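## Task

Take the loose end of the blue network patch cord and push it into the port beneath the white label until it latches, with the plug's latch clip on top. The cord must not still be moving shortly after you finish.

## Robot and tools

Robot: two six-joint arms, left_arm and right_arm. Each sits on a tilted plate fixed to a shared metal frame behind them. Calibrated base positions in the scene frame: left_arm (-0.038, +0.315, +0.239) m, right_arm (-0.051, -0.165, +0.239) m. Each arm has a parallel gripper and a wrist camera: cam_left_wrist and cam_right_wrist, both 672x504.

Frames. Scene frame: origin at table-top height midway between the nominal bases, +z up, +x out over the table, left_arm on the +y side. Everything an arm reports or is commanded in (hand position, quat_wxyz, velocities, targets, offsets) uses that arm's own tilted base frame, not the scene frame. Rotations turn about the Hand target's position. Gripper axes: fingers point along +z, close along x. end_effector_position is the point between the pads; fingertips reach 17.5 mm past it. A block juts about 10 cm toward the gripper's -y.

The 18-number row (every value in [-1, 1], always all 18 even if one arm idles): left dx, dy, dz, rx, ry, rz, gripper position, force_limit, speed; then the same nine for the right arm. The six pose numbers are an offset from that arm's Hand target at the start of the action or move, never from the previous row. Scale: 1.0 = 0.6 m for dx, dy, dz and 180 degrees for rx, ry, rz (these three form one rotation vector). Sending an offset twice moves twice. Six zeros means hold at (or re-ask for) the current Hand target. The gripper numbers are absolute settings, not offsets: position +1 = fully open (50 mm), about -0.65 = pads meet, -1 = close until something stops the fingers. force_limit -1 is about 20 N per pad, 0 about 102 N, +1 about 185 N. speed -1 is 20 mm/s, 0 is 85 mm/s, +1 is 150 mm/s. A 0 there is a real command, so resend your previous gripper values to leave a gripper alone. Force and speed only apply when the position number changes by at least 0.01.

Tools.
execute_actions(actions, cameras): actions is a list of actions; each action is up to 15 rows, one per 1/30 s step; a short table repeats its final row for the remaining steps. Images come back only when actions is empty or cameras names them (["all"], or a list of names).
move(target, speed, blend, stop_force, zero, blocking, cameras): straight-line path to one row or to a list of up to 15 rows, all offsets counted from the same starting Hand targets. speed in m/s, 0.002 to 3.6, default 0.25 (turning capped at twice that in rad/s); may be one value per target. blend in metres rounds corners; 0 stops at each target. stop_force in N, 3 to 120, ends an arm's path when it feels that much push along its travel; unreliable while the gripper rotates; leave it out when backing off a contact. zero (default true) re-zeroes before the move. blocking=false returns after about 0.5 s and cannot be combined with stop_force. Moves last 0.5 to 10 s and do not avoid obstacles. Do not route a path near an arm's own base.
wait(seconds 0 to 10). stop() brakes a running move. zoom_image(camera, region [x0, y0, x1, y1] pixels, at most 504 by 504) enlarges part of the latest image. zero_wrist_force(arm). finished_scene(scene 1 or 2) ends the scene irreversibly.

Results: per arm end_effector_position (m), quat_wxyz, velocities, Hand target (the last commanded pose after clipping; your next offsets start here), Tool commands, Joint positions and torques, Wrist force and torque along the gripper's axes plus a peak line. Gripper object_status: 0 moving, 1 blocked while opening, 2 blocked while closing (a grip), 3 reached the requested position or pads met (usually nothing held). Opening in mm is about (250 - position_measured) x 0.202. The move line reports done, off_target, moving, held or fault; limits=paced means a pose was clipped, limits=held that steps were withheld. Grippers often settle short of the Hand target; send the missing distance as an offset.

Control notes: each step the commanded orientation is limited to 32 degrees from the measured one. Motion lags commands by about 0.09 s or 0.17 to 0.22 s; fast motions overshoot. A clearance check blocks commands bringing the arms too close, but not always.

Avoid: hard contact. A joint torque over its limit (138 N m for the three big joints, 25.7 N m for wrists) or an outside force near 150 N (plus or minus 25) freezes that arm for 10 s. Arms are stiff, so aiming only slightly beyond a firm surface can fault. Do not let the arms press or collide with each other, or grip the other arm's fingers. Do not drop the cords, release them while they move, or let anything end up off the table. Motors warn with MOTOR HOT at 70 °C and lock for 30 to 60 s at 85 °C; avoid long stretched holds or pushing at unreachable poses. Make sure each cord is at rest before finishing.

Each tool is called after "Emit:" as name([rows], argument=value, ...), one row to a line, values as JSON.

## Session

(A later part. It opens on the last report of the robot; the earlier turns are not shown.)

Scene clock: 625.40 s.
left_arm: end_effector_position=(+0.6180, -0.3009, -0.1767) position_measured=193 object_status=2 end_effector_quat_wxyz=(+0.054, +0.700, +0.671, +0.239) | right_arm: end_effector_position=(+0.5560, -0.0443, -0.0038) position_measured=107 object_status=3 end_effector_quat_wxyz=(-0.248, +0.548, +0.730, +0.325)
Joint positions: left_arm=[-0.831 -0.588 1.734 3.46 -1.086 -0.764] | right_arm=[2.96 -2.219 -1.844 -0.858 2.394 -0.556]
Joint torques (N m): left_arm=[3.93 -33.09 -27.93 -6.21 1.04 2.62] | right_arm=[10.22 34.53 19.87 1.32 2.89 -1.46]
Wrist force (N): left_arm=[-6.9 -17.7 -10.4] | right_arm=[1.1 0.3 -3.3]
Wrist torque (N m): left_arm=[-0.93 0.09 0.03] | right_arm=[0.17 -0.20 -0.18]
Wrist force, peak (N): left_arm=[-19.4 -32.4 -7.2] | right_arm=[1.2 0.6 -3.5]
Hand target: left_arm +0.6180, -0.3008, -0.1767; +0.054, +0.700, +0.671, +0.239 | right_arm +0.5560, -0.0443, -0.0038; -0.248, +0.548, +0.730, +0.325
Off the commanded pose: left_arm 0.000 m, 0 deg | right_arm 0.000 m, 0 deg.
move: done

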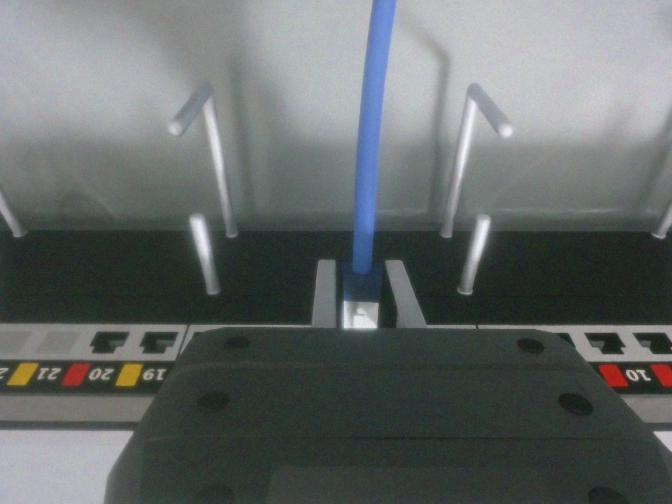

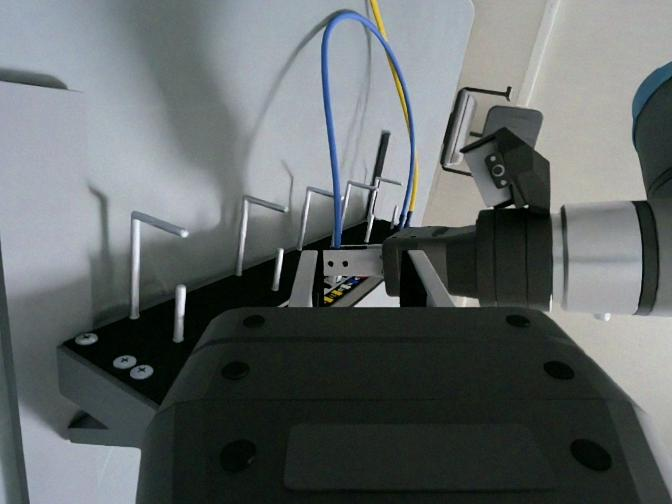

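Emit:
move([
  [-0.0075,0,-0.0007,0,0,0,-1,-0.4,-1,0,0,0,0,0,0,0.3,-0.6,-1],
  [-0.0075,0.0003,0.0023,-0.0277,0.0056,-0.0012,-1,-0.4,-1,0,0,0,0,0,0,0.3,-0.6,-1],
], speed=0.03, cameras=["all"])

Emit:
zoom_image(camera="cam_right_wrist", region=[318, 258, 358, 298])

Emit:
zoom_image(camera="cam_left_wrist", region=[335, 285, 385, 335])

Emit:
zoom_image(camera="cam_left_wrist", region=[80, 310, 210, 390])

Emit:
zoom_image(camera="cam_left_wrist", region=[542, 310, 672, 390])

Scene clock: 643.30 s.
left_arm: end_effector_position=(+0.6135, -0.3007, -0.1753) position_measured=193 object_status=2 end_effector_quat_wxyz=(+0.079, +0.700, +0.680, +0.203) | right_arm: end_effector_position=(+0.5560, -0.0443, -0.0038) position_measured=107 object_status=3 end_effector_quat_wxyz=(-0.248, +0.548, +0.730, +0.325)
Joint positions: left_arm=[-0.809 -0.603 1.772 3.379 -1.162 -0.746] | right_arm=[2.96 -2.219 -1.844 -0.858 2.394 -0.556]
Joint torques (N m): left_arm=[-4.29 -55.58 -1.57 -5.41 -2.04 2.34] | right_arm=[10.28 34.6 19.44 1.3 2.84 -1.37]
Wrist force (N): left_arm=[-2.5 -3.6 -1.3] | right_arm=[1.2 0.7 -3.2]
Wrist torque (N m): left_arm=[-0.49 0.10 -0.09] | right_arm=[0.22 -0.23 -0.19]
Wrist force, peak (N): left_arm=[-8.0 -17.5 -10.2] | right_arm=[1.4 0.3 -3.6]
Hand target: left_arm +0.6135, -0.3007, -0.1753; +0.079, +0.700, +0.680, +0.203 | right_arm +0.5560, -0.0443, -0.0038; -0.248, +0.548, +0.730, +0.325
Off the commanded pose: left_arm 0.000 m, 0 deg | right_arm 0.000 m, 0 deg.
move: done

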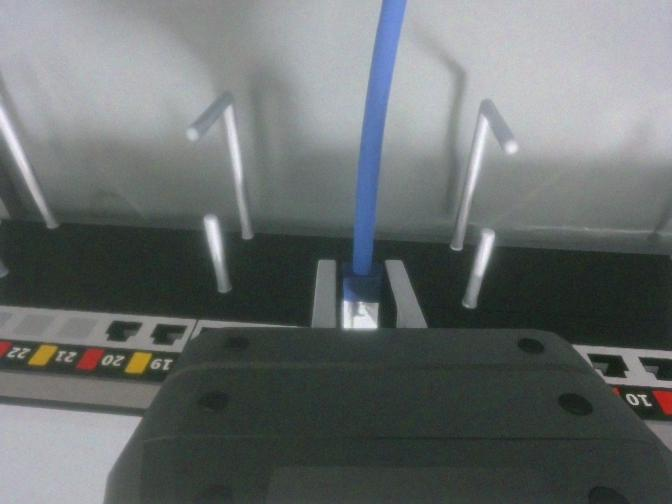

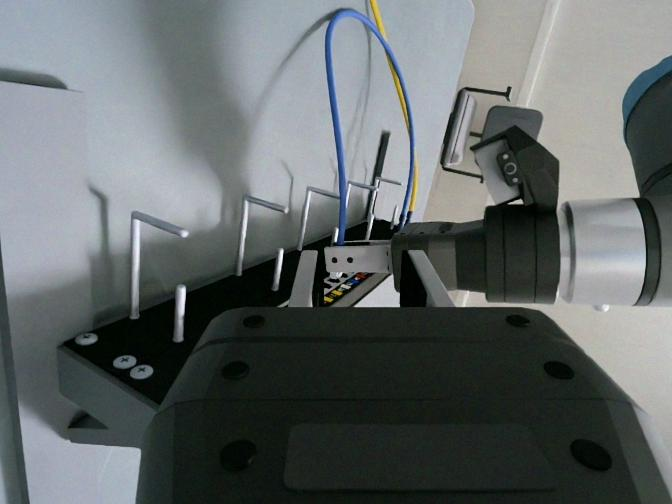

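Scaled by 12.600 from the camera's 672x504 image, which has a finer 960x720 frame.

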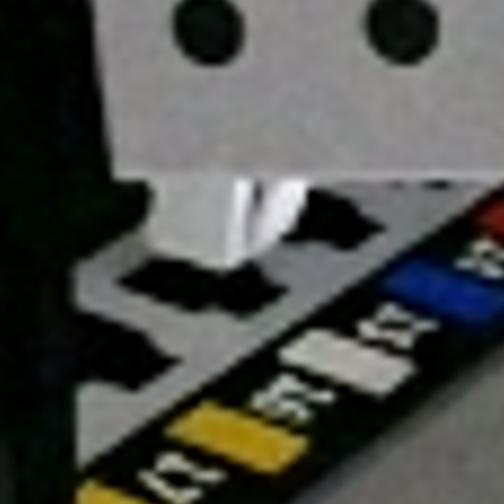

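Scaled by 10.080 from the camera's 672x504 image, which has a finer 960x720 frame.

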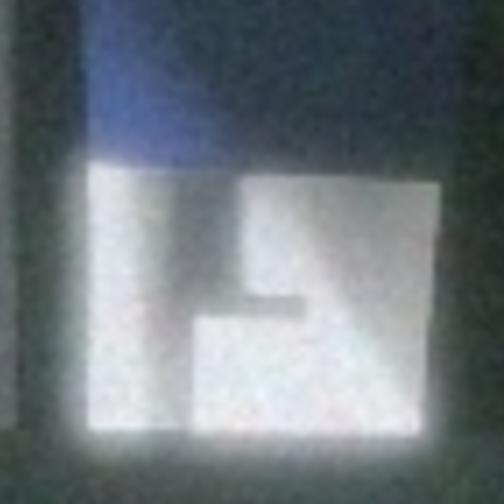

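Scaled by 3.877 from the camera's 672x504 image, which has a finer 960x720 frame.

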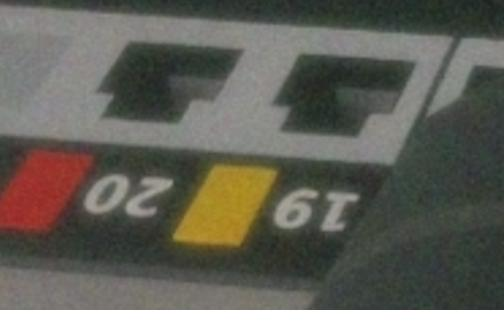

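Scaled by 3.877 from the camera's 672x504 image, which has a finer 960x720 frame.

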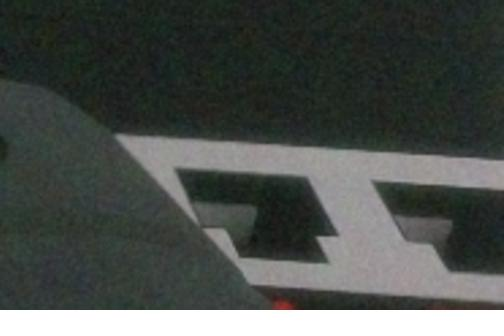

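Emit:
move(target=[0.0002,0,-0.0015,0.0061,-0.0001,0.0006,-1,-0.4,-1,0,0,0,0,0,0,0.3,-0.6,-1], speed=0.03)

Emit:
move(target=[0.0166,-0.0001,0.0016,0,0,0,-1,-0.4,-1,0,0,0,0,0,0,0.3,-0.6,-1], speed=0.015, stop_force=15, cameras=["all"])

Emit:
zoom_image(camera="cam_right_wrist", region=[322, 270, 346, 290])

Scene clock: 663.07 s.
left_arm: end_effector_position=(+0.6136, -0.3007, -0.1762) position_measured=193 object_status=2 end_effector_quat_wxyz=(+0.072, +0.700, +0.679, +0.210) | right_arm: end_effector_position=(+0.5560, -0.0443, -0.0038) position_measured=107 object_status=3 end_effector_quat_wxyz=(-0.248, +0.548, +0.730, +0.325)
Joint positions: left_arm=[-0.814 -0.6 1.764 3.399 -1.147 -0.751] | right_arm=[2.96 -2.219 -1.844 -0.858 2.394 -0.556]
Joint torques (N m): left_arm=[-26.39 -30.3 -25.2 -1.49 2.69 -1.99] | right_arm=[9.96 34.41 19.3 1.33 2.63 -1.37]
Wrist force (N): left_arm=[-2.4 -3.6 -0.9] | right_arm=[1.4 0.5 -3.4]
Wrist torque (N m): left_arm=[-0.50 0.09 0.04] | right_arm=[0.19 -0.26 -0.18]
Wrist force, peak (N): left_arm=[-2.2 -4.2 -0.9] | right_arm=[1.3 0.4 -3.6]
Hand target: left_arm +0.6136, -0.3007, -0.1762; +0.072, +0.700, +0.679, +0.210 | right_arm +0.5560, -0.0443, -0.0038; -0.248, +0.548, +0.730, +0.325
Off the commanded pose: left_arm 0.000 m, 0 deg | right_arm 0.000 m, 0 deg.
move: done

Scene clock: 664.57 s.
left_arm: end_effector_position=(+0.6236, -0.3007, -0.1753) position_measured=193 object_status=2 end_effector_quat_wxyz=(+0.072, +0.700, +0.679, +0.210) | right_arm: end_effector_position=(+0.5560, -0.0443, -0.0038) position_measured=107 object_status=3 end_effector_quat_wxyz=(-0.248, +0.548, +0.730, +0.325)
Joint positions: left_arm=[-0.802 -0.593 1.737 3.413 -1.149 -0.738] | right_arm=[2.96 -2.219 -1.844 -0.858 2.394 -0.556]
Joint torques (N m): left_arm=[0.57 -33.03 -25.19 -1.67 -0.11 2.34] | right_arm=[10.45 35.4 19.93 1.24 2.71 -1.38]
Wrist force (N): left_arm=[-7.9 -9.3 -2.1] | right_arm=[1.1 0.4 -3.3]
Wrist torque (N m): left_arm=[-0.62 0.08 -0.01] | right_arm=[0.18 -0.22 -0.18]
Wrist force, peak (N): left_arm=[-8.0 -9.4 -2.0] | right_arm=[1.3 0.5 -3.5]
Hand target: left_arm +0.6236, -0.3007, -0.1753; +0.072, +0.700, +0.679, +0.210 | right_arm +0.5560, -0.0443, -0.0038; -0.248, +0.548, +0.730, +0.325
Off the commanded pose: left_arm 0.000 m, 0 deg | right_arm 0.000 m, 0 deg.
move: done

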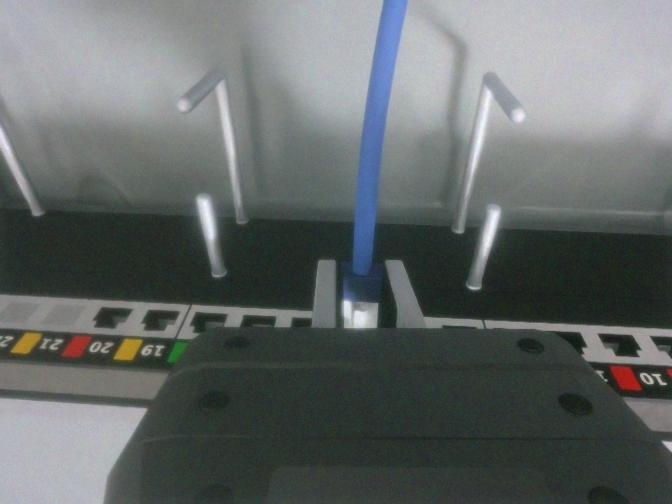

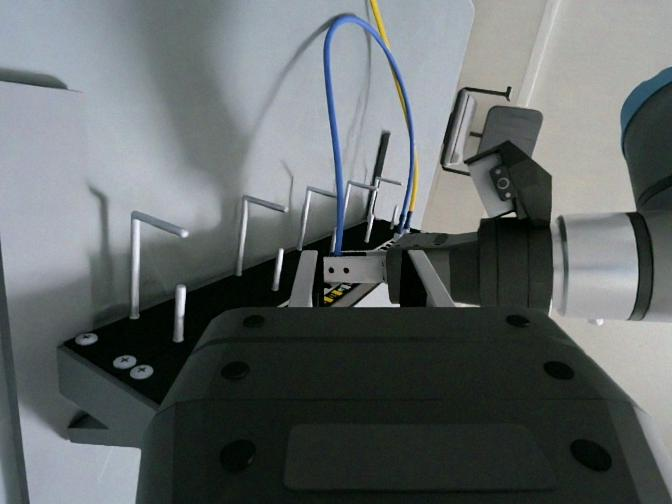

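Scaled by 21.000 from the camera's 672x504 image, which has a finer 960x720 frame.

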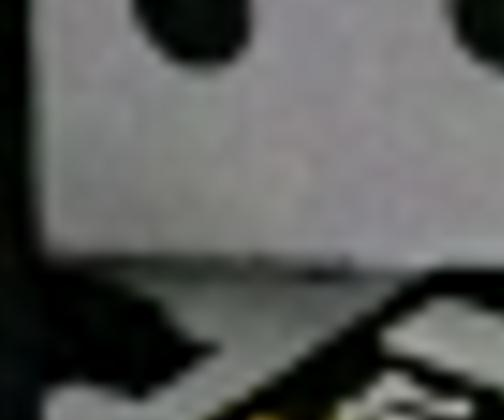

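Emit:
move(target=[0.009,-0.0001,0.0009,0,0,0,-1,-0.4,-1,0,0,0,0,0,0,0.3,-0.6,-1], speed=0.01, stop_force=20, cameras=["cam_left_wrist"])

Emit:
zoom_image(camera="cam_left_wrist", region=[280, 230, 440, 345])

Scene clock: 668.07 s.
left_arm: end_effector_position=(+0.6249, -0.3007, -0.1751) position_measured=193 object_status=2 end_effector_quat_wxyz=(+0.072, +0.700, +0.679, +0.210) | right_arm: end_effector_position=(+0.5560, -0.0443, -0.0038) position_measured=107 object_status=3 end_effector_quat_wxyz=(-0.248, +0.548, +0.730, +0.325)
Joint positions: left_arm=[-0.801 -0.592 1.734 3.415 -1.149 -0.737] | right_arm=[2.96 -2.219 -1.844 -0.858 2.394 -0.556]
Joint torques (N m): left_arm=[-18.3 -58.49 -6.25 -4.94 6.39 -2.07] | right_arm=[10.48 34.69 19.48 1.29 2.68 -1.46]
Wrist force (N): left_arm=[-7.2 -22.6 -9.1] | right_arm=[1.3 0.5 -3.3]
Wrist torque (N m): left_arm=[-0.88 0.06 -0.10] | right_arm=[0.19 -0.24 -0.18]
Wrist force, peak (N): left_arm=[-2.3 -33.4 -23.8] | right_arm=[1.3 0.4 -3.5]
Hand target: left_arm +0.6249, -0.3007, -0.1752; +0.072, +0.700, +0.679, +0.210 (not the last commanded pose) | right_arm +0.5560, -0.0443, -0.0038; -0.248, +0.548, +0.730, +0.325
Off the commanded pose: left_arm 0.004 m, 0 deg | right_arm 0.000 m, 0 deg.
move: contact (left_arm)
Images, in order (width x height): cam_left_wrist 672x504.

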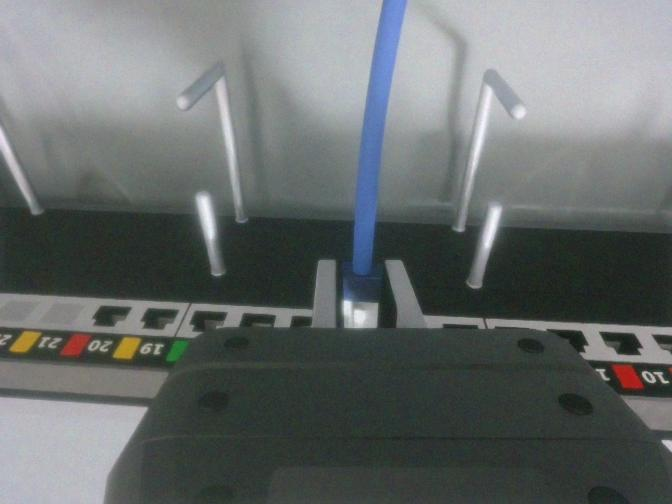

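Scaled by 3.150 from the camera's 672x504 image, which has a finer 960x720 frame.

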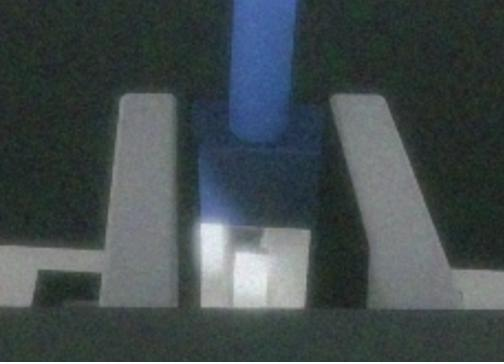

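Emit:
move([
  [-0.0015,0,-0.0001,0,0,0,-1,-0.4,-1,0,0,0,0,0,0,0.3,-0.6,-1],
  [-0.0015,0,-0.0001,0,0,0,-0.1,-0.4,-1,0,0,0,0,0,0,0.3,-0.6,-1],
  [-0.0148,0.0001,-0.0014,0,0,0,-0.1,-0.4,-1,0,0,0,0,0,0,0.3,-0.6,-1],
  [-0.0148,0.0001,-0.0014,0,0,0,-1,-0.2,-1,0,0,0,0,0,0,0.3,-0.6,-1],
], speed=0.05, cameras=["all"])

Emit:
zoom_image(camera="cam_left_wrist", region=[280, 230, 440, 345])

Emit:
zoom_image(camera="cam_right_wrist", region=[318, 248, 358, 288])

Scene clock: 674.60 s.
left_arm: end_effector_position=(+0.6160, -0.3007, -0.1760) position_measured=195 object_status=2 end_effector_quat_wxyz=(+0.072, +0.700, +0.679, +0.210) | right_arm: end_effector_position=(+0.5560, -0.0443, -0.0038) position_measured=107 object_status=3 end_effector_quat_wxyz=(-0.248, +0.548, +0.730, +0.325)
Joint positions: left_arm=[-0.811 -0.599 1.757 3.403 -1.148 -0.748] | right_arm=[2.96 -2.219 -1.844 -0.858 2.394 -0.556]
Joint torques (N m): left_arm=[-24.49 -56.09 -0.7 -4.68 2.83 -2.14] | right_arm=[10.46 34.67 19.73 1.36 2.67 -1.28]
Wrist force (N): left_arm=[-4.7 -2.1 -0.1] | right_arm=[1.3 0.4 -3.1]
Wrist torque (N m): left_arm=[-0.29 0.07 0.09] | right_arm=[0.17 -0.24 -0.18]
Wrist force, peak (N): left_arm=[-7.3 -22.6 -9.0] | right_arm=[1.3 0.5 -3.5]
Hand target: left_arm +0.6160, -0.3007, -0.1760; +0.072, +0.700, +0.679, +0.210 | right_arm +0.5560, -0.0443, -0.0038; -0.248, +0.548, +0.730, +0.325
Off the commanded pose: left_arm 0.000 m, 0 deg | right_arm 0.000 m, 0 deg.
move: done

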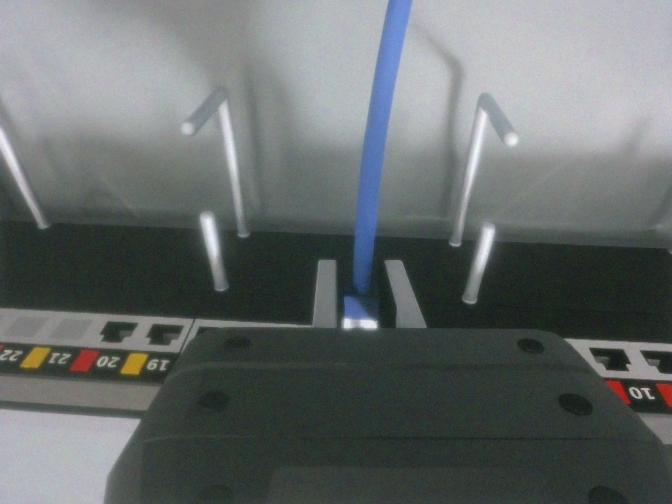

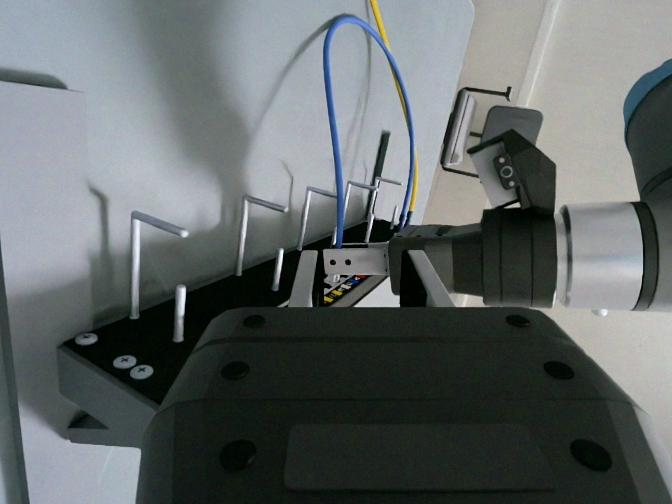

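Scaled by 3.150 from the camera's 672x504 image, which has a finer 960x720 frame.

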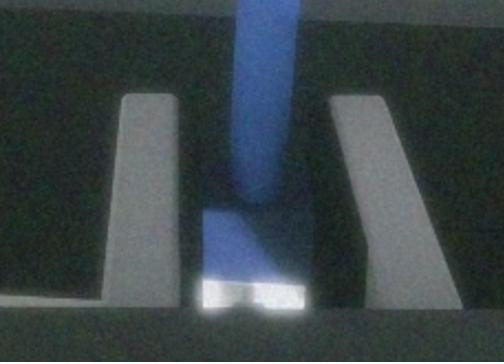

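Scaled by 12.600 from the camera's 672x504 image, which has a finer 960x720 frame.

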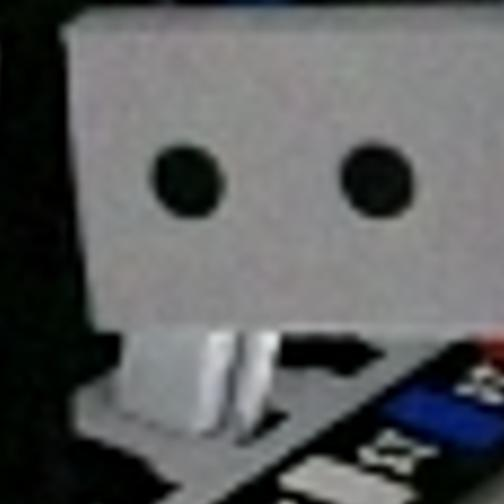

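Emit:
move(target=[0.022,-0.0002,0.0021,0,0,0,-1,-0.2,-1,0,0,0,0,0,0,0.3,-0.6,-1], speed=0.012, stop_force=28, cameras=["all"])

Emit:
zoom_image(camera="cam_right_wrist", region=[318, 248, 358, 288])

Emit:
zoom_image(camera="cam_left_wrist", region=[280, 230, 440, 345])

Scene clock: 679.97 s.
left_arm: end_effector_position=(+0.6177, -0.3006, -0.1758) position_measured=195 object_status=2 end_effector_quat_wxyz=(+0.072, +0.700, +0.679, +0.210) | right_arm: end_effector_position=(+0.5560, -0.0443, -0.0038) position_measured=107 object_status=3 end_effector_quat_wxyz=(-0.248, +0.548, +0.730, +0.325)
Joint positions: left_arm=[-0.809 -0.598 1.753 3.406 -1.148 -0.746] | right_arm=[2.96 -2.219 -1.844 -0.858 2.394 -0.556]
Joint torques (N m): left_arm=[-18.48 -58.36 -5.75 -6.48 6.08 -2.2] | right_arm=[10.55 35 19.53 1.49 2.55 -1.32]
Wrist force (N): left_arm=[-4.2 -23.6 -11.4] | right_arm=[1.2 0.2 -3.3]
Wrist torque (N m): left_arm=[-0.85 0.04 0.01] | right_arm=[0.15 -0.22 -0.19]
Wrist force, peak (N): left_arm=[0.6 -35.7 -23.1] | right_arm=[1.2 0.3 -3.5]
Hand target: left_arm +0.6177, -0.3006, -0.1758; +0.072, +0.700, +0.679, +0.210 (not the last commanded pose) | right_arm +0.5560, -0.0443, -0.0038; -0.248, +0.548, +0.730, +0.325
Off the commanded pose: left_arm 0.012 m, 0 deg | right_arm 0.000 m, 0 deg.
move: contact (left_arm)

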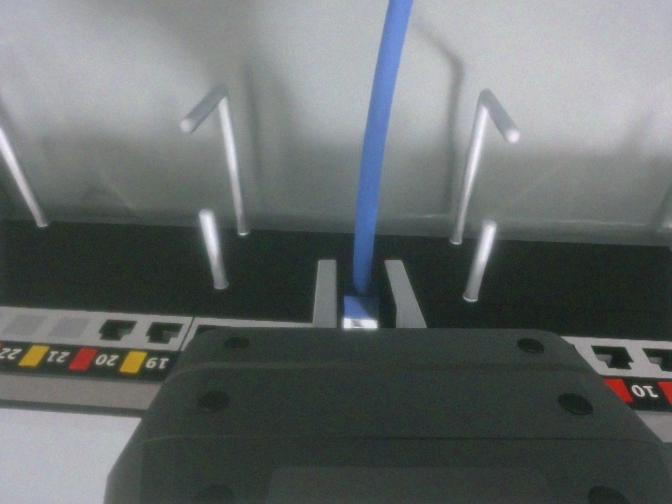

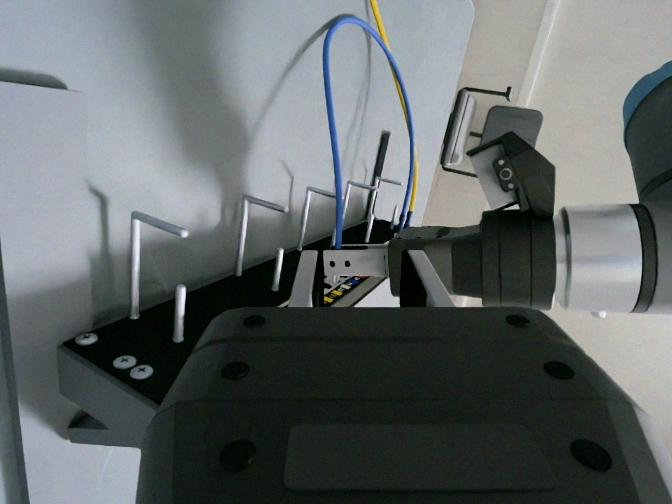

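Scaled by 12.600 from the camera's 672x504 image, which has a finer 960x720 frame.

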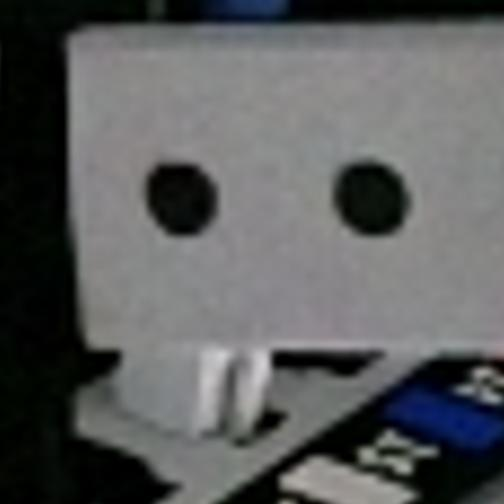

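Scaled by 3.150 from the camera's 672x504 image, which has a finer 960x720 frame.

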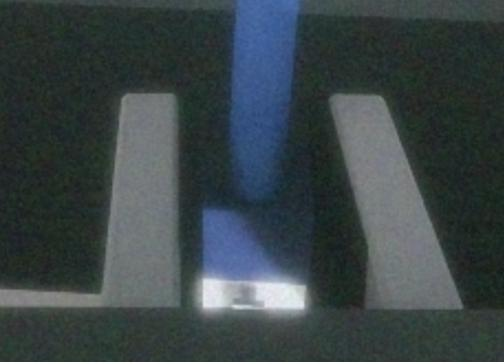

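Emit:
move([
  [0,0,0,0,0,0,-0.3,-0.2,-1,0,0,0,0,0,0,0.3,-0.6,-1],
  [0,0,0,0,0,0,-1,-0.2,-1,0,0,0,0,0,0,0.3,-0.6,-1],
])

Emit:
move(target=[0.02,-0.0002,0.0022,0,0,0,-1,-0.2,-1,0,0,0,0,0,0,0.3,-0.6,-1], speed=0.01, stop_force=38, cameras=["all"])

Emit:
zoom_image(camera="cam_right_wrist", region=[318, 248, 358, 288])

Emit:
zoom_image(camera="cam_left_wrist", region=[280, 230, 440, 345])

Scene clock: 686.43 s.
left_arm: end_effector_position=(+0.6177, -0.3006, -0.1758) position_measured=195 object_status=2 end_effector_quat_wxyz=(+0.072, +0.700, +0.679, +0.210) | right_arm: end_effector_position=(+0.5560, -0.0443, -0.0038) position_measured=107 object_status=3 end_effector_quat_wxyz=(-0.248, +0.548, +0.730, +0.325)
Joint positions: left_arm=[-0.809 -0.598 1.753 3.406 -1.148 -0.746] | right_arm=[2.96 -2.219 -1.844 -0.858 2.394 -0.556]
Joint torques (N m): left_arm=[-18.54 -59.62 -7.21 -4.07 3.37 -1.97] | right_arm=[10.46 34.79 19.75 1.38 2.67 -1.29]
Wrist force (N): left_arm=[-3.9 -23.5 -11.1] | right_arm=[1.0 0.5 -3.3]
Wrist torque (N m): left_arm=[-0.83 0.00 0.02] | right_arm=[0.19 -0.20 -0.19]
Wrist force, peak (N): left_arm=[-4.4 -23.9 -11.7] | right_arm=[1.4 0.4 -3.5]
Hand target: left_arm +0.6177, -0.3006, -0.1758; +0.072, +0.700, +0.679, +0.210 | right_arm +0.5560, -0.0443, -0.0038; -0.248, +0.548, +0.730, +0.325
Off the commanded pose: left_arm 0.000 m, 0 deg | right_arm 0.000 m, 0 deg.
move: done

Scene clock: 688.43 s.
left_arm: end_effector_position=(+0.6297, -0.3008, -0.1745) position_measured=195 object_status=2 end_effector_quat_wxyz=(+0.072, +0.700, +0.679, +0.210) | right_arm: end_effector_position=(+0.5560, -0.0443, -0.0038) position_measured=107 object_status=3 end_effector_quat_wxyz=(-0.248, +0.548, +0.730, +0.325)
Joint positions: left_arm=[-0.795 -0.589 1.721 3.423 -1.15 -0.731] | right_arm=[2.96 -2.219 -1.844 -0.858 2.394 -0.556]
Joint torques (N m): left_arm=[8.17 -37.2 -37.03 -6.38 3.87 2.6] | right_arm=[10.28 34.85 19.35 1.46 2.6 -1.3]
Wrist force (N): left_arm=[-2.8 -38.5 -21.1] | right_arm=[1.2 0.5 -3.3]
Wrist torque (N m): left_arm=[-0.79 0.06 -0.15] | right_arm=[0.19 -0.22 -0.18]
Wrist force, peak (N): left_arm=[3.9 -48.7 -33.5] | right_arm=[1.1 0.4 -3.5]
Hand target: left_arm +0.6297, -0.3008, -0.1745; +0.072, +0.700, +0.679, +0.210 | right_arm +0.5560, -0.0443, -0.0038; -0.248, +0.548, +0.730, +0.325
Off the commanded pose: left_arm 0.000 m, 0 deg | right_arm 0.000 m, 0 deg.
move: done

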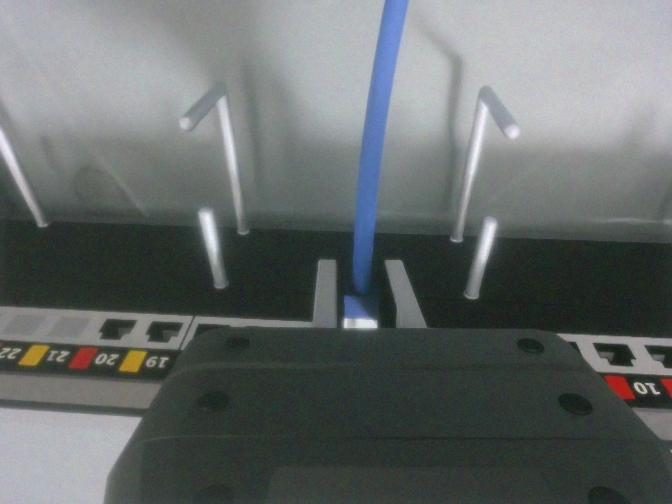

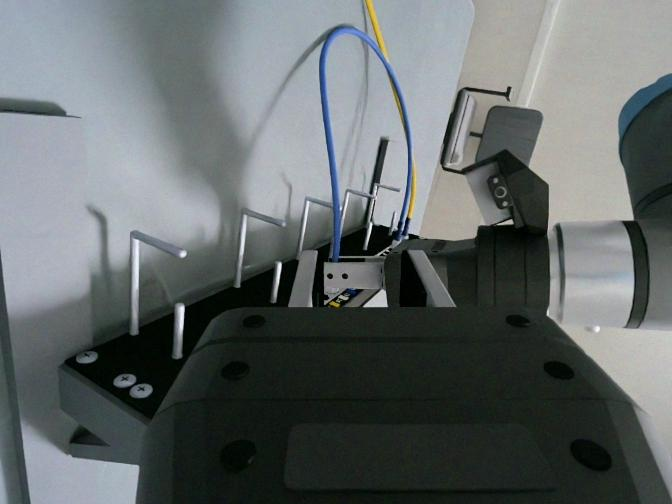

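Scaled by 12.600 from the camera's 672x504 image, which has a finer 960x720 frame.

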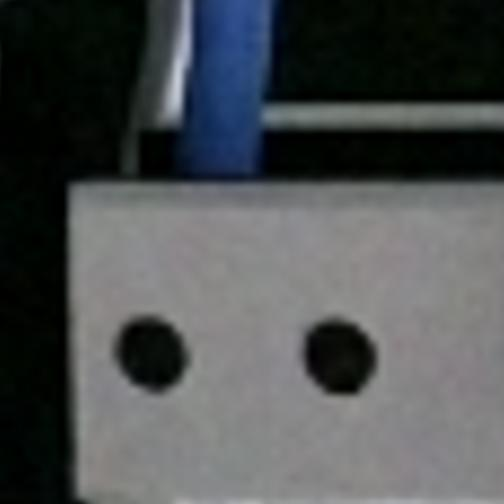

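Scaled by 3.150 from the camera's 672x504 image, which has a finer 960x720 frame.

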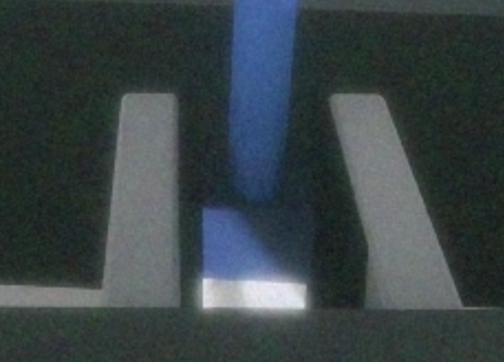

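Emit:
move(target=[-0.0025,-0.0003,0.001,0,0,0,-1,-0.2,-1,0,0,0,0,0,0,0.3,-0.6,-1], speed=0.01, cameras=["cam_right_wrist"])

Emit:
zoom_image(camera="cam_right_wrist", region=[308, 248, 358, 298])

Scene clock: 694.07 s.
left_arm: end_effector_position=(+0.6283, -0.3009, -0.1738) position_measured=195 object_status=2 end_effector_quat_wxyz=(+0.072, +0.700, +0.679, +0.210) | right_arm: end_effector_position=(+0.5560, -0.0443, -0.0038) position_measured=107 object_status=3 end_effector_quat_wxyz=(-0.248, +0.548, +0.730, +0.325)
Joint positions: left_arm=[-0.797 -0.591 1.725 3.422 -1.15 -0.733] | right_arm=[2.96 -2.219 -1.844 -0.858 2.394 -0.556]
Joint torques (N m): left_arm=[-25.74 -57.75 2.23 -4.1 2.64 -2.1] | right_arm=[10.47 34.76 19.57 1.45 2.61 -1.29]
Wrist force (N): left_arm=[-8.0 2.8 6.3] | right_arm=[1.3 0.6 -3.2]
Wrist torque (N m): left_arm=[-0.11 0.00 0.15] | right_arm=[0.20 -0.25 -0.19]
Wrist force, peak (N): left_arm=[-3.1 -38.3 -21.7] | right_arm=[1.2 0.4 -3.6]
Hand target: left_arm +0.6282, -0.3009, -0.1739; +0.072, +0.700, +0.679, +0.210 | right_arm +0.5560, -0.0443, -0.0038; -0.248, +0.548, +0.730, +0.325
Off the commanded pose: left_arm 0.000 m, 0 deg | right_arm 0.000 m, 0 deg.
move: done
Images, in order (width x height): cam_right_wrist 672x504.

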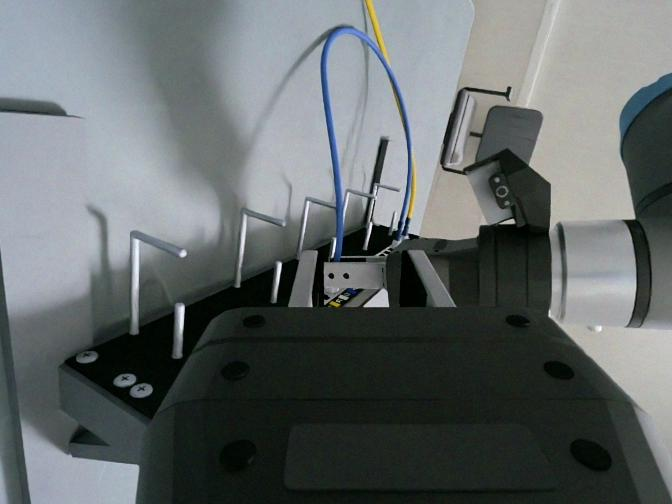

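Scaled by 10.080 from the camera's 672x504 image, which has a finer 960x720 frame.

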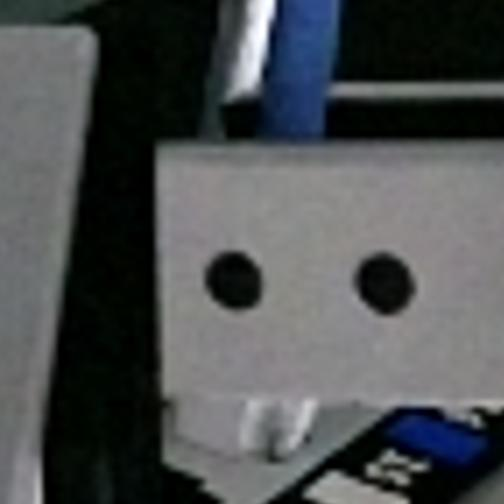

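Emit:
move(target=[0.012,-0.0001,0.0009,0,0,0,-1,-0.2,-1,0,0,0,0,0,0,0.3,-0.6,-1], speed=0.02, stop_force=40, cameras=["all"])

Emit:
zoom_image(camera="cam_right_wrist", region=[308, 248, 358, 298])

Scene clock: 697.80 s.
left_arm: end_effector_position=(+0.6296, -0.3010, -0.1738) position_measured=195 object_status=2 end_effector_quat_wxyz=(+0.072, +0.700, +0.679, +0.210) | right_arm: end_effector_position=(+0.5560, -0.0443, -0.0038) position_measured=107 object_status=3 end_effector_quat_wxyz=(-0.248, +0.548, +0.730, +0.325)
Joint positions: left_arm=[-0.796 -0.59 1.721 3.425 -1.15 -0.731] | right_arm=[2.96 -2.219 -1.844 -0.858 2.394 -0.556]
Joint torques (N m): left_arm=[-22.41 -61.18 -5.24 -4.4 2.85 -2.31] | right_arm=[9.77 34.89 19.85 1.45 2.51 -1.25]
Wrist force (N): left_arm=[-5.5 -13.4 -0.7] | right_arm=[1.1 0.5 -3.4]
Wrist torque (N m): left_arm=[-0.54 -0.01 0.04] | right_arm=[0.19 -0.22 -0.19]
Wrist force, peak (N): left_arm=[-3.5 -36.9 -12.7] | right_arm=[1.3 0.4 -3.6]
Hand target: left_arm +0.6296, -0.3010, -0.1739; +0.072, +0.700, +0.679, +0.210 (not the last commanded pose) | right_arm +0.5560, -0.0443, -0.0038; -0.248, +0.548, +0.730, +0.325
Off the commanded pose: left_arm 0.006 m, 0 deg | right_arm 0.000 m, 0 deg.
move: contact (left_arm)

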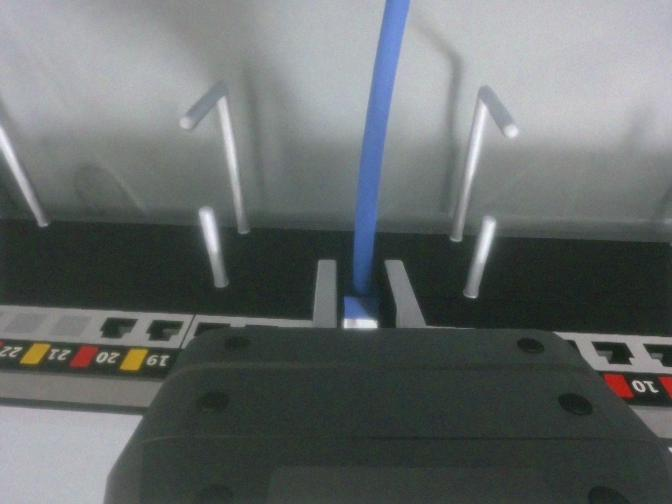

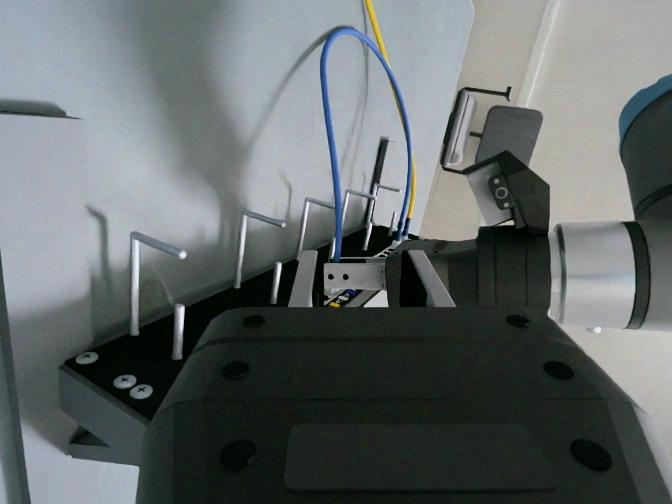

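Scaled by 10.080 from the camera's 672x504 image, which has a finer 960x720 frame.

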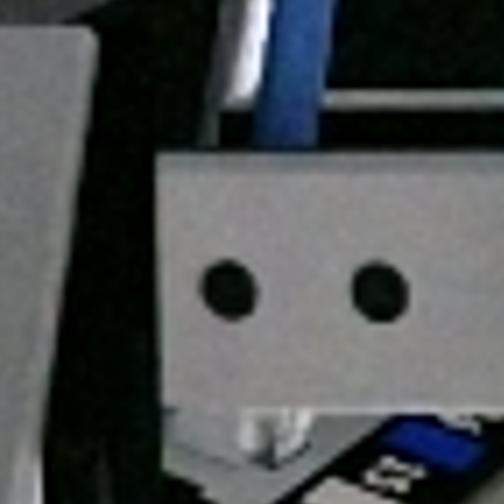

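Emit:
move([
  [0,0,0,0,0,0,-1,-0.2,-1,-0.016,0.044,0.16,0,0,0,0.3,-0.6,-1],
  [0,0,0,0,0,0,-1,-0.2,-1,0.3015,0.1,0.1395,-0.346,-0.007,-0.091,-1,-0.6,-1],
], cameras=["all"])

Scene clock: 714.50 s.
left_arm: end_effector_position=(+0.6296, -0.3010, -0.1739) position_measured=195 object_status=2 end_effector_quat_wxyz=(+0.072, +0.700, +0.679, +0.210) | right_arm: end_effector_position=(+0.7369, +0.0157, +0.0799) position_measured=251 object_status=0 end_effector_quat_wxyz=(+0.124, +0.687, +0.714, -0.061)
Joint positions: left_arm=[-0.796 -0.59 1.721 3.425 -1.15 -0.731] | right_arm=[3.444 -2.213 -1.391 -1.096 1.293 0.262]
Joint torques (N m): left_arm=[-21.71 -61.48 -5.03 -2.94 0.54 -1.91] | right_arm=[24.16 38.29 28.89 1.74 -1.48 1.28]
Wrist force (N): left_arm=[-5.6 -13.2 -0.4] | right_arm=[-0.1 0.0 -2.0]
Wrist torque (N m): left_arm=[-0.50 0.00 0.03] | right_arm=[0.08 -0.09 -0.27]
Wrist force, peak (N): left_arm=[-6.0 -13.7 -0.5] | right_arm=[3.0 1.2 -4.6]
Hand target: left_arm +0.6296, -0.3010, -0.1739; +0.072, +0.700, +0.679, +0.210 | right_arm +0.7369, +0.0157, +0.0799; +0.124, +0.687, +0.714, -0.061
Off the commanded pose: left_arm 0.000 m, 0 deg | right_arm 0.000 m, 0 deg.
move: done

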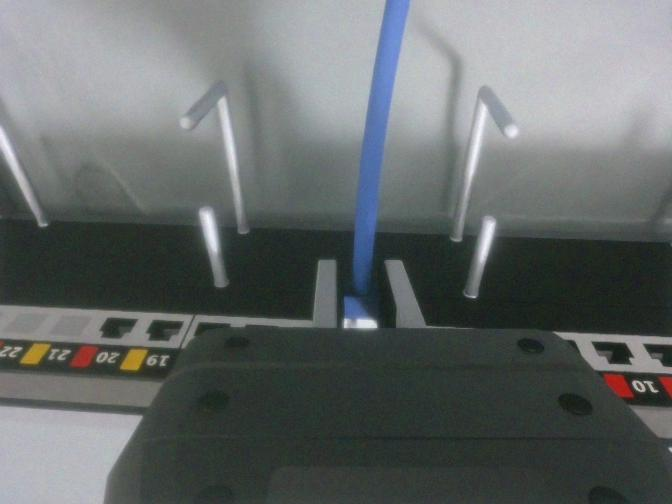

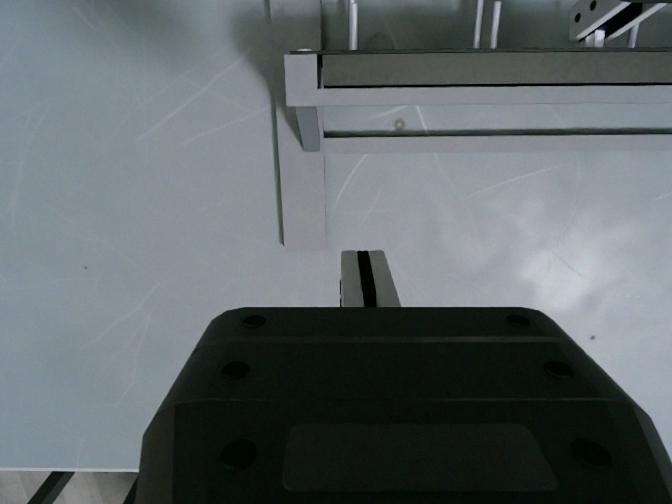

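Emit:
move(target=[0,0,0,0,0,0,-1,-0.2,-1,0.0345,-0.096,-0.352,0,0,0,-1,-0.6,-1], speed=0.12, stop_force=10, cameras=["cam_right_wrist"])

Emit:
move(target=[0,0,0,0,0,0,-1,-0.2,-1,-0.05,-0.0025,-0.0042,0,0,0,-1,-0.6,-1], speed=0.015, stop_force=8, cameras=["cam_right_wrist"])

Scene clock: 725.00 s.
left_arm: end_effector_position=(+0.6296, -0.3010, -0.1739) position_measured=195 object_status=2 end_effector_quat_wxyz=(+0.072, +0.700, +0.679, +0.210) | right_arm: end_effector_position=(+0.7544, -0.0343, -0.1030) position_measured=251 object_status=3 end_effector_quat_wxyz=(+0.124, +0.687, +0.714, -0.061)
Joint positions: left_arm=[-0.796 -0.59 1.721 3.425 -1.15 -0.731] | right_arm=[3.369 -2.497 -1.422 -0.76 1.295 0.185]
Joint torques (N m): left_arm=[-22.51 -60.54 -6.24 -2.9 0.61 -1.85] | right_arm=[25.13 60.85 9.58 1.48 -1.55 1.25]
Wrist force (N): left_arm=[-5.8 -13.2 -0.6] | right_arm=[0.0 0.1 -2.0]
Wrist torque (N m): left_arm=[-0.51 0.04 0.03] | right_arm=[0.10 -0.11 -0.25]
Wrist force, peak (N): left_arm=[-5.9 -13.6 -0.6] | right_arm=[0.6 -2.4 5.7]
Hand target: left_arm +0.6296, -0.3010, -0.1739; +0.072, +0.700, +0.679, +0.210 | right_arm +0.7544, -0.0343, -0.1030; +0.124, +0.687, +0.714, -0.061 (not the last commanded pose)
Off the commanded pose: left_arm 0.000 m, 0 deg | right_arm 0.030 m, 0 deg.
move: held (right_arm; a check stopped the path); limits=held
pose unreachable (right arm): on one or more control steps of this call, first in action 0 (counted from 0), this arm could not follow its commanded pose, so it was not sent that pose on those steps. It may still have moved: this result reports where it is.
cause: moving toward the commanded pose would bring a part of the arm too close to another arm (a part of this arm just beyond joint 3 (elbow) and a part of the left arm just beyond its joint 5 (wrist 2), at the place that arm is still heading or pushing toward).
Images, in order (width x height): cam_right_wrist 672x504.

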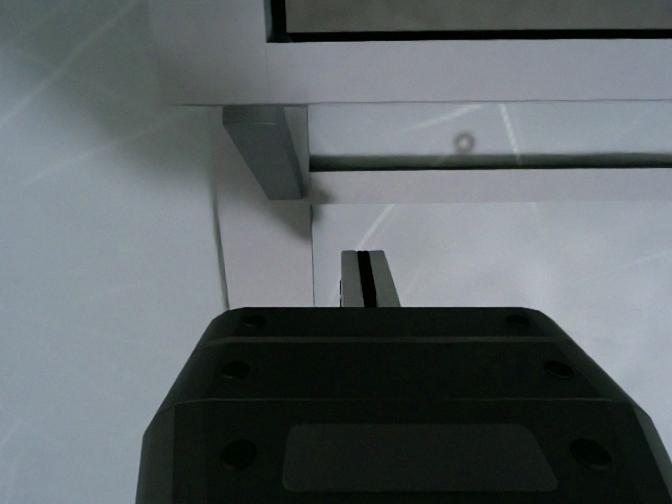

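Scene clock: 726.20 s.
left_arm: end_effector_position=(+0.6296, -0.3010, -0.1739) position_measured=195 object_status=2 end_effector_quat_wxyz=(+0.072, +0.700, +0.679, +0.210) | right_arm: end_effector_position=(+0.7519, -0.0344, -0.1032) position_measured=251 object_status=3 end_effector_quat_wxyz=(+0.124, +0.687, +0.714, -0.061)
Joint positions: left_arm=[-0.796 -0.59 1.721 3.425 -1.15 -0.731] | right_arm=[3.37 -2.493 -1.431 -0.755 1.295 0.186]
Joint torques (N m): left_arm=[-21.61 -61.94 -4.78 -3.03 0.52 -1.87] | right_arm=[11.17 42.82 24.79 1.71 -1.16 -1.61]
Wrist force (N): left_arm=[-5.6 -13.3 -0.6] | right_arm=[-0.2 0.0 -2.0]
Wrist torque (N m): left_arm=[-0.54 0.00 0.04] | right_arm=[0.10 -0.09 -0.25]
Wrist force, peak (N): left_arm=[-5.9 -13.6 -0.4] | right_arm=[-0.3 -0.1 -2.1]
Hand target: left_arm +0.6296, -0.3010, -0.1739; +0.072, +0.700, +0.679, +0.210 | right_arm +0.7519, -0.0344, -0.1032; +0.124, +0.687, +0.714, -0.061 (not the last commanded pose)
Off the commanded pose: left_arm 0.000 m, 0 deg | right_arm 0.028 m, 0 deg.
move: held (right_arm; a check stopped the path); limits=held
pose unreachable (right arm): on one or more control steps of this call, first in action 0 (counted from 0), this arm could not follow its commanded pose, so it was not sent that pose on those steps. It may still have moved: this result reports where it is.
cause: moving toward the commanded pose would bring a part of the arm too close to another arm (a part of this arm just beyond joint 3 (elbow) and a part of the left arm just beyond its joint 5 (wrist 2), at the place that arm is still heading or pushing toward).
Images, in order (width x height): cam_right_wrist 672x504.

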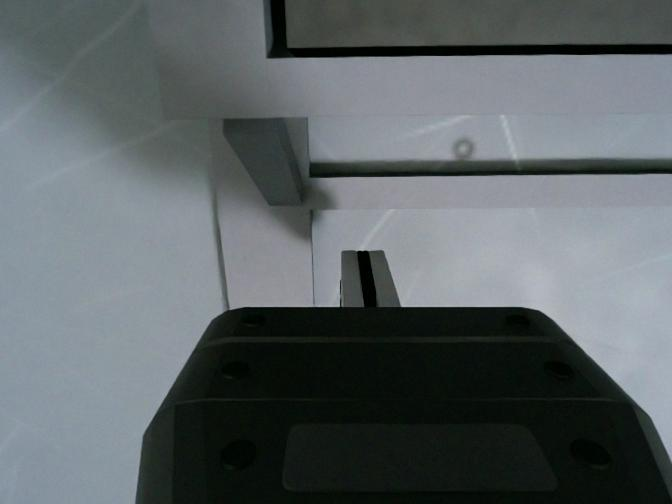

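Emit:
move(target=[0.0135,-0.0001,0.0012,0,0,0,-1,-0.2,-1,0,0,0,0,0,0,-1,-0.6,-1], speed=0.1, cameras=["all"])

Emit:
zoom_image(camera="cam_left_wrist", region=[280, 230, 440, 345])

Scene clock: 733.23 s.
left_arm: end_effector_position=(+0.6297, -0.3010, -0.1739) position_measured=195 object_status=2 end_effector_quat_wxyz=(+0.072, +0.700, +0.679, +0.210) | right_arm: end_effector_position=(+0.7519, -0.0344, -0.1032) position_measured=251 object_status=3 end_effector_quat_wxyz=(+0.124, +0.687, +0.714, -0.061)
Joint positions: left_arm=[-0.795 -0.59 1.72 3.425 -1.151 -0.731] | right_arm=[3.37 -2.493 -1.431 -0.755 1.295 0.186]
Joint torques (N m): left_arm=[-21.6 -59.47 -6.98 -7.72 5.17 -2.01] | right_arm=[10.01 42.59 24.39 1.75 0.17 -1.56]
Wrist force (N): left_arm=[-4.0 -18.6 -3.6] | right_arm=[-0.2 0.0 -2.1]
Wrist torque (N m): left_arm=[-0.67 0.04 -0.03] | right_arm=[0.10 -0.09 -0.25]
Wrist force, peak (N): left_arm=[-2.3 -24.4 -5.2] | right_arm=[-0.2 0.0 -2.1]
Hand target: left_arm +0.6297, -0.3011, -0.1738; +0.072, +0.700, +0.679, +0.210 (not the last commanded pose) | right_arm +0.7519, -0.0344, -0.1032; +0.124, +0.687, +0.714, -0.061
Off the commanded pose: left_arm 0.008 m, 0 deg | right_arm 0.000 m, 0 deg.
move: held (left_arm; a check stopped the path); limits=held
pose unreachable (left arm): on one or more control steps of this call, first in action 0 (counted from 0), this arm could not follow its commanded pose, so it was not sent that pose on those steps. It may still have moved: this result reports where it is.
cause: moving toward the commanded pose would bring a part of the arm too close to another arm (a part of this arm just beyond joint 5 (wrist 2) and a part of the right arm just beyond its joint 3 (elbow), 5 mm apart when this arm was first held).

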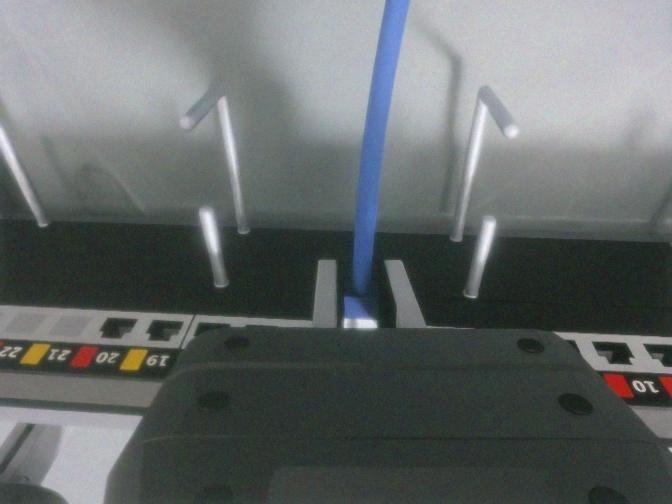

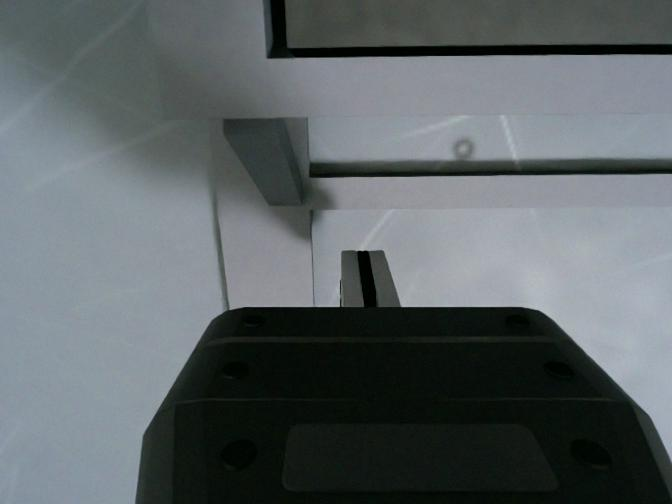

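Scaled by 3.150 from the camera's 672x504 image, which has a finer 960x720 frame.

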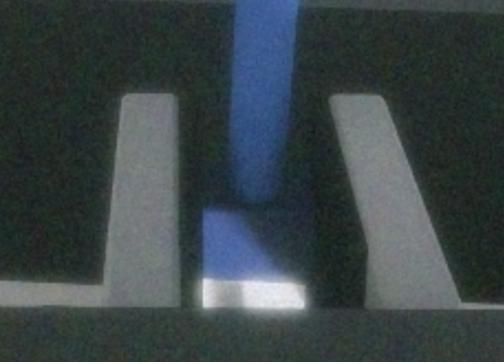

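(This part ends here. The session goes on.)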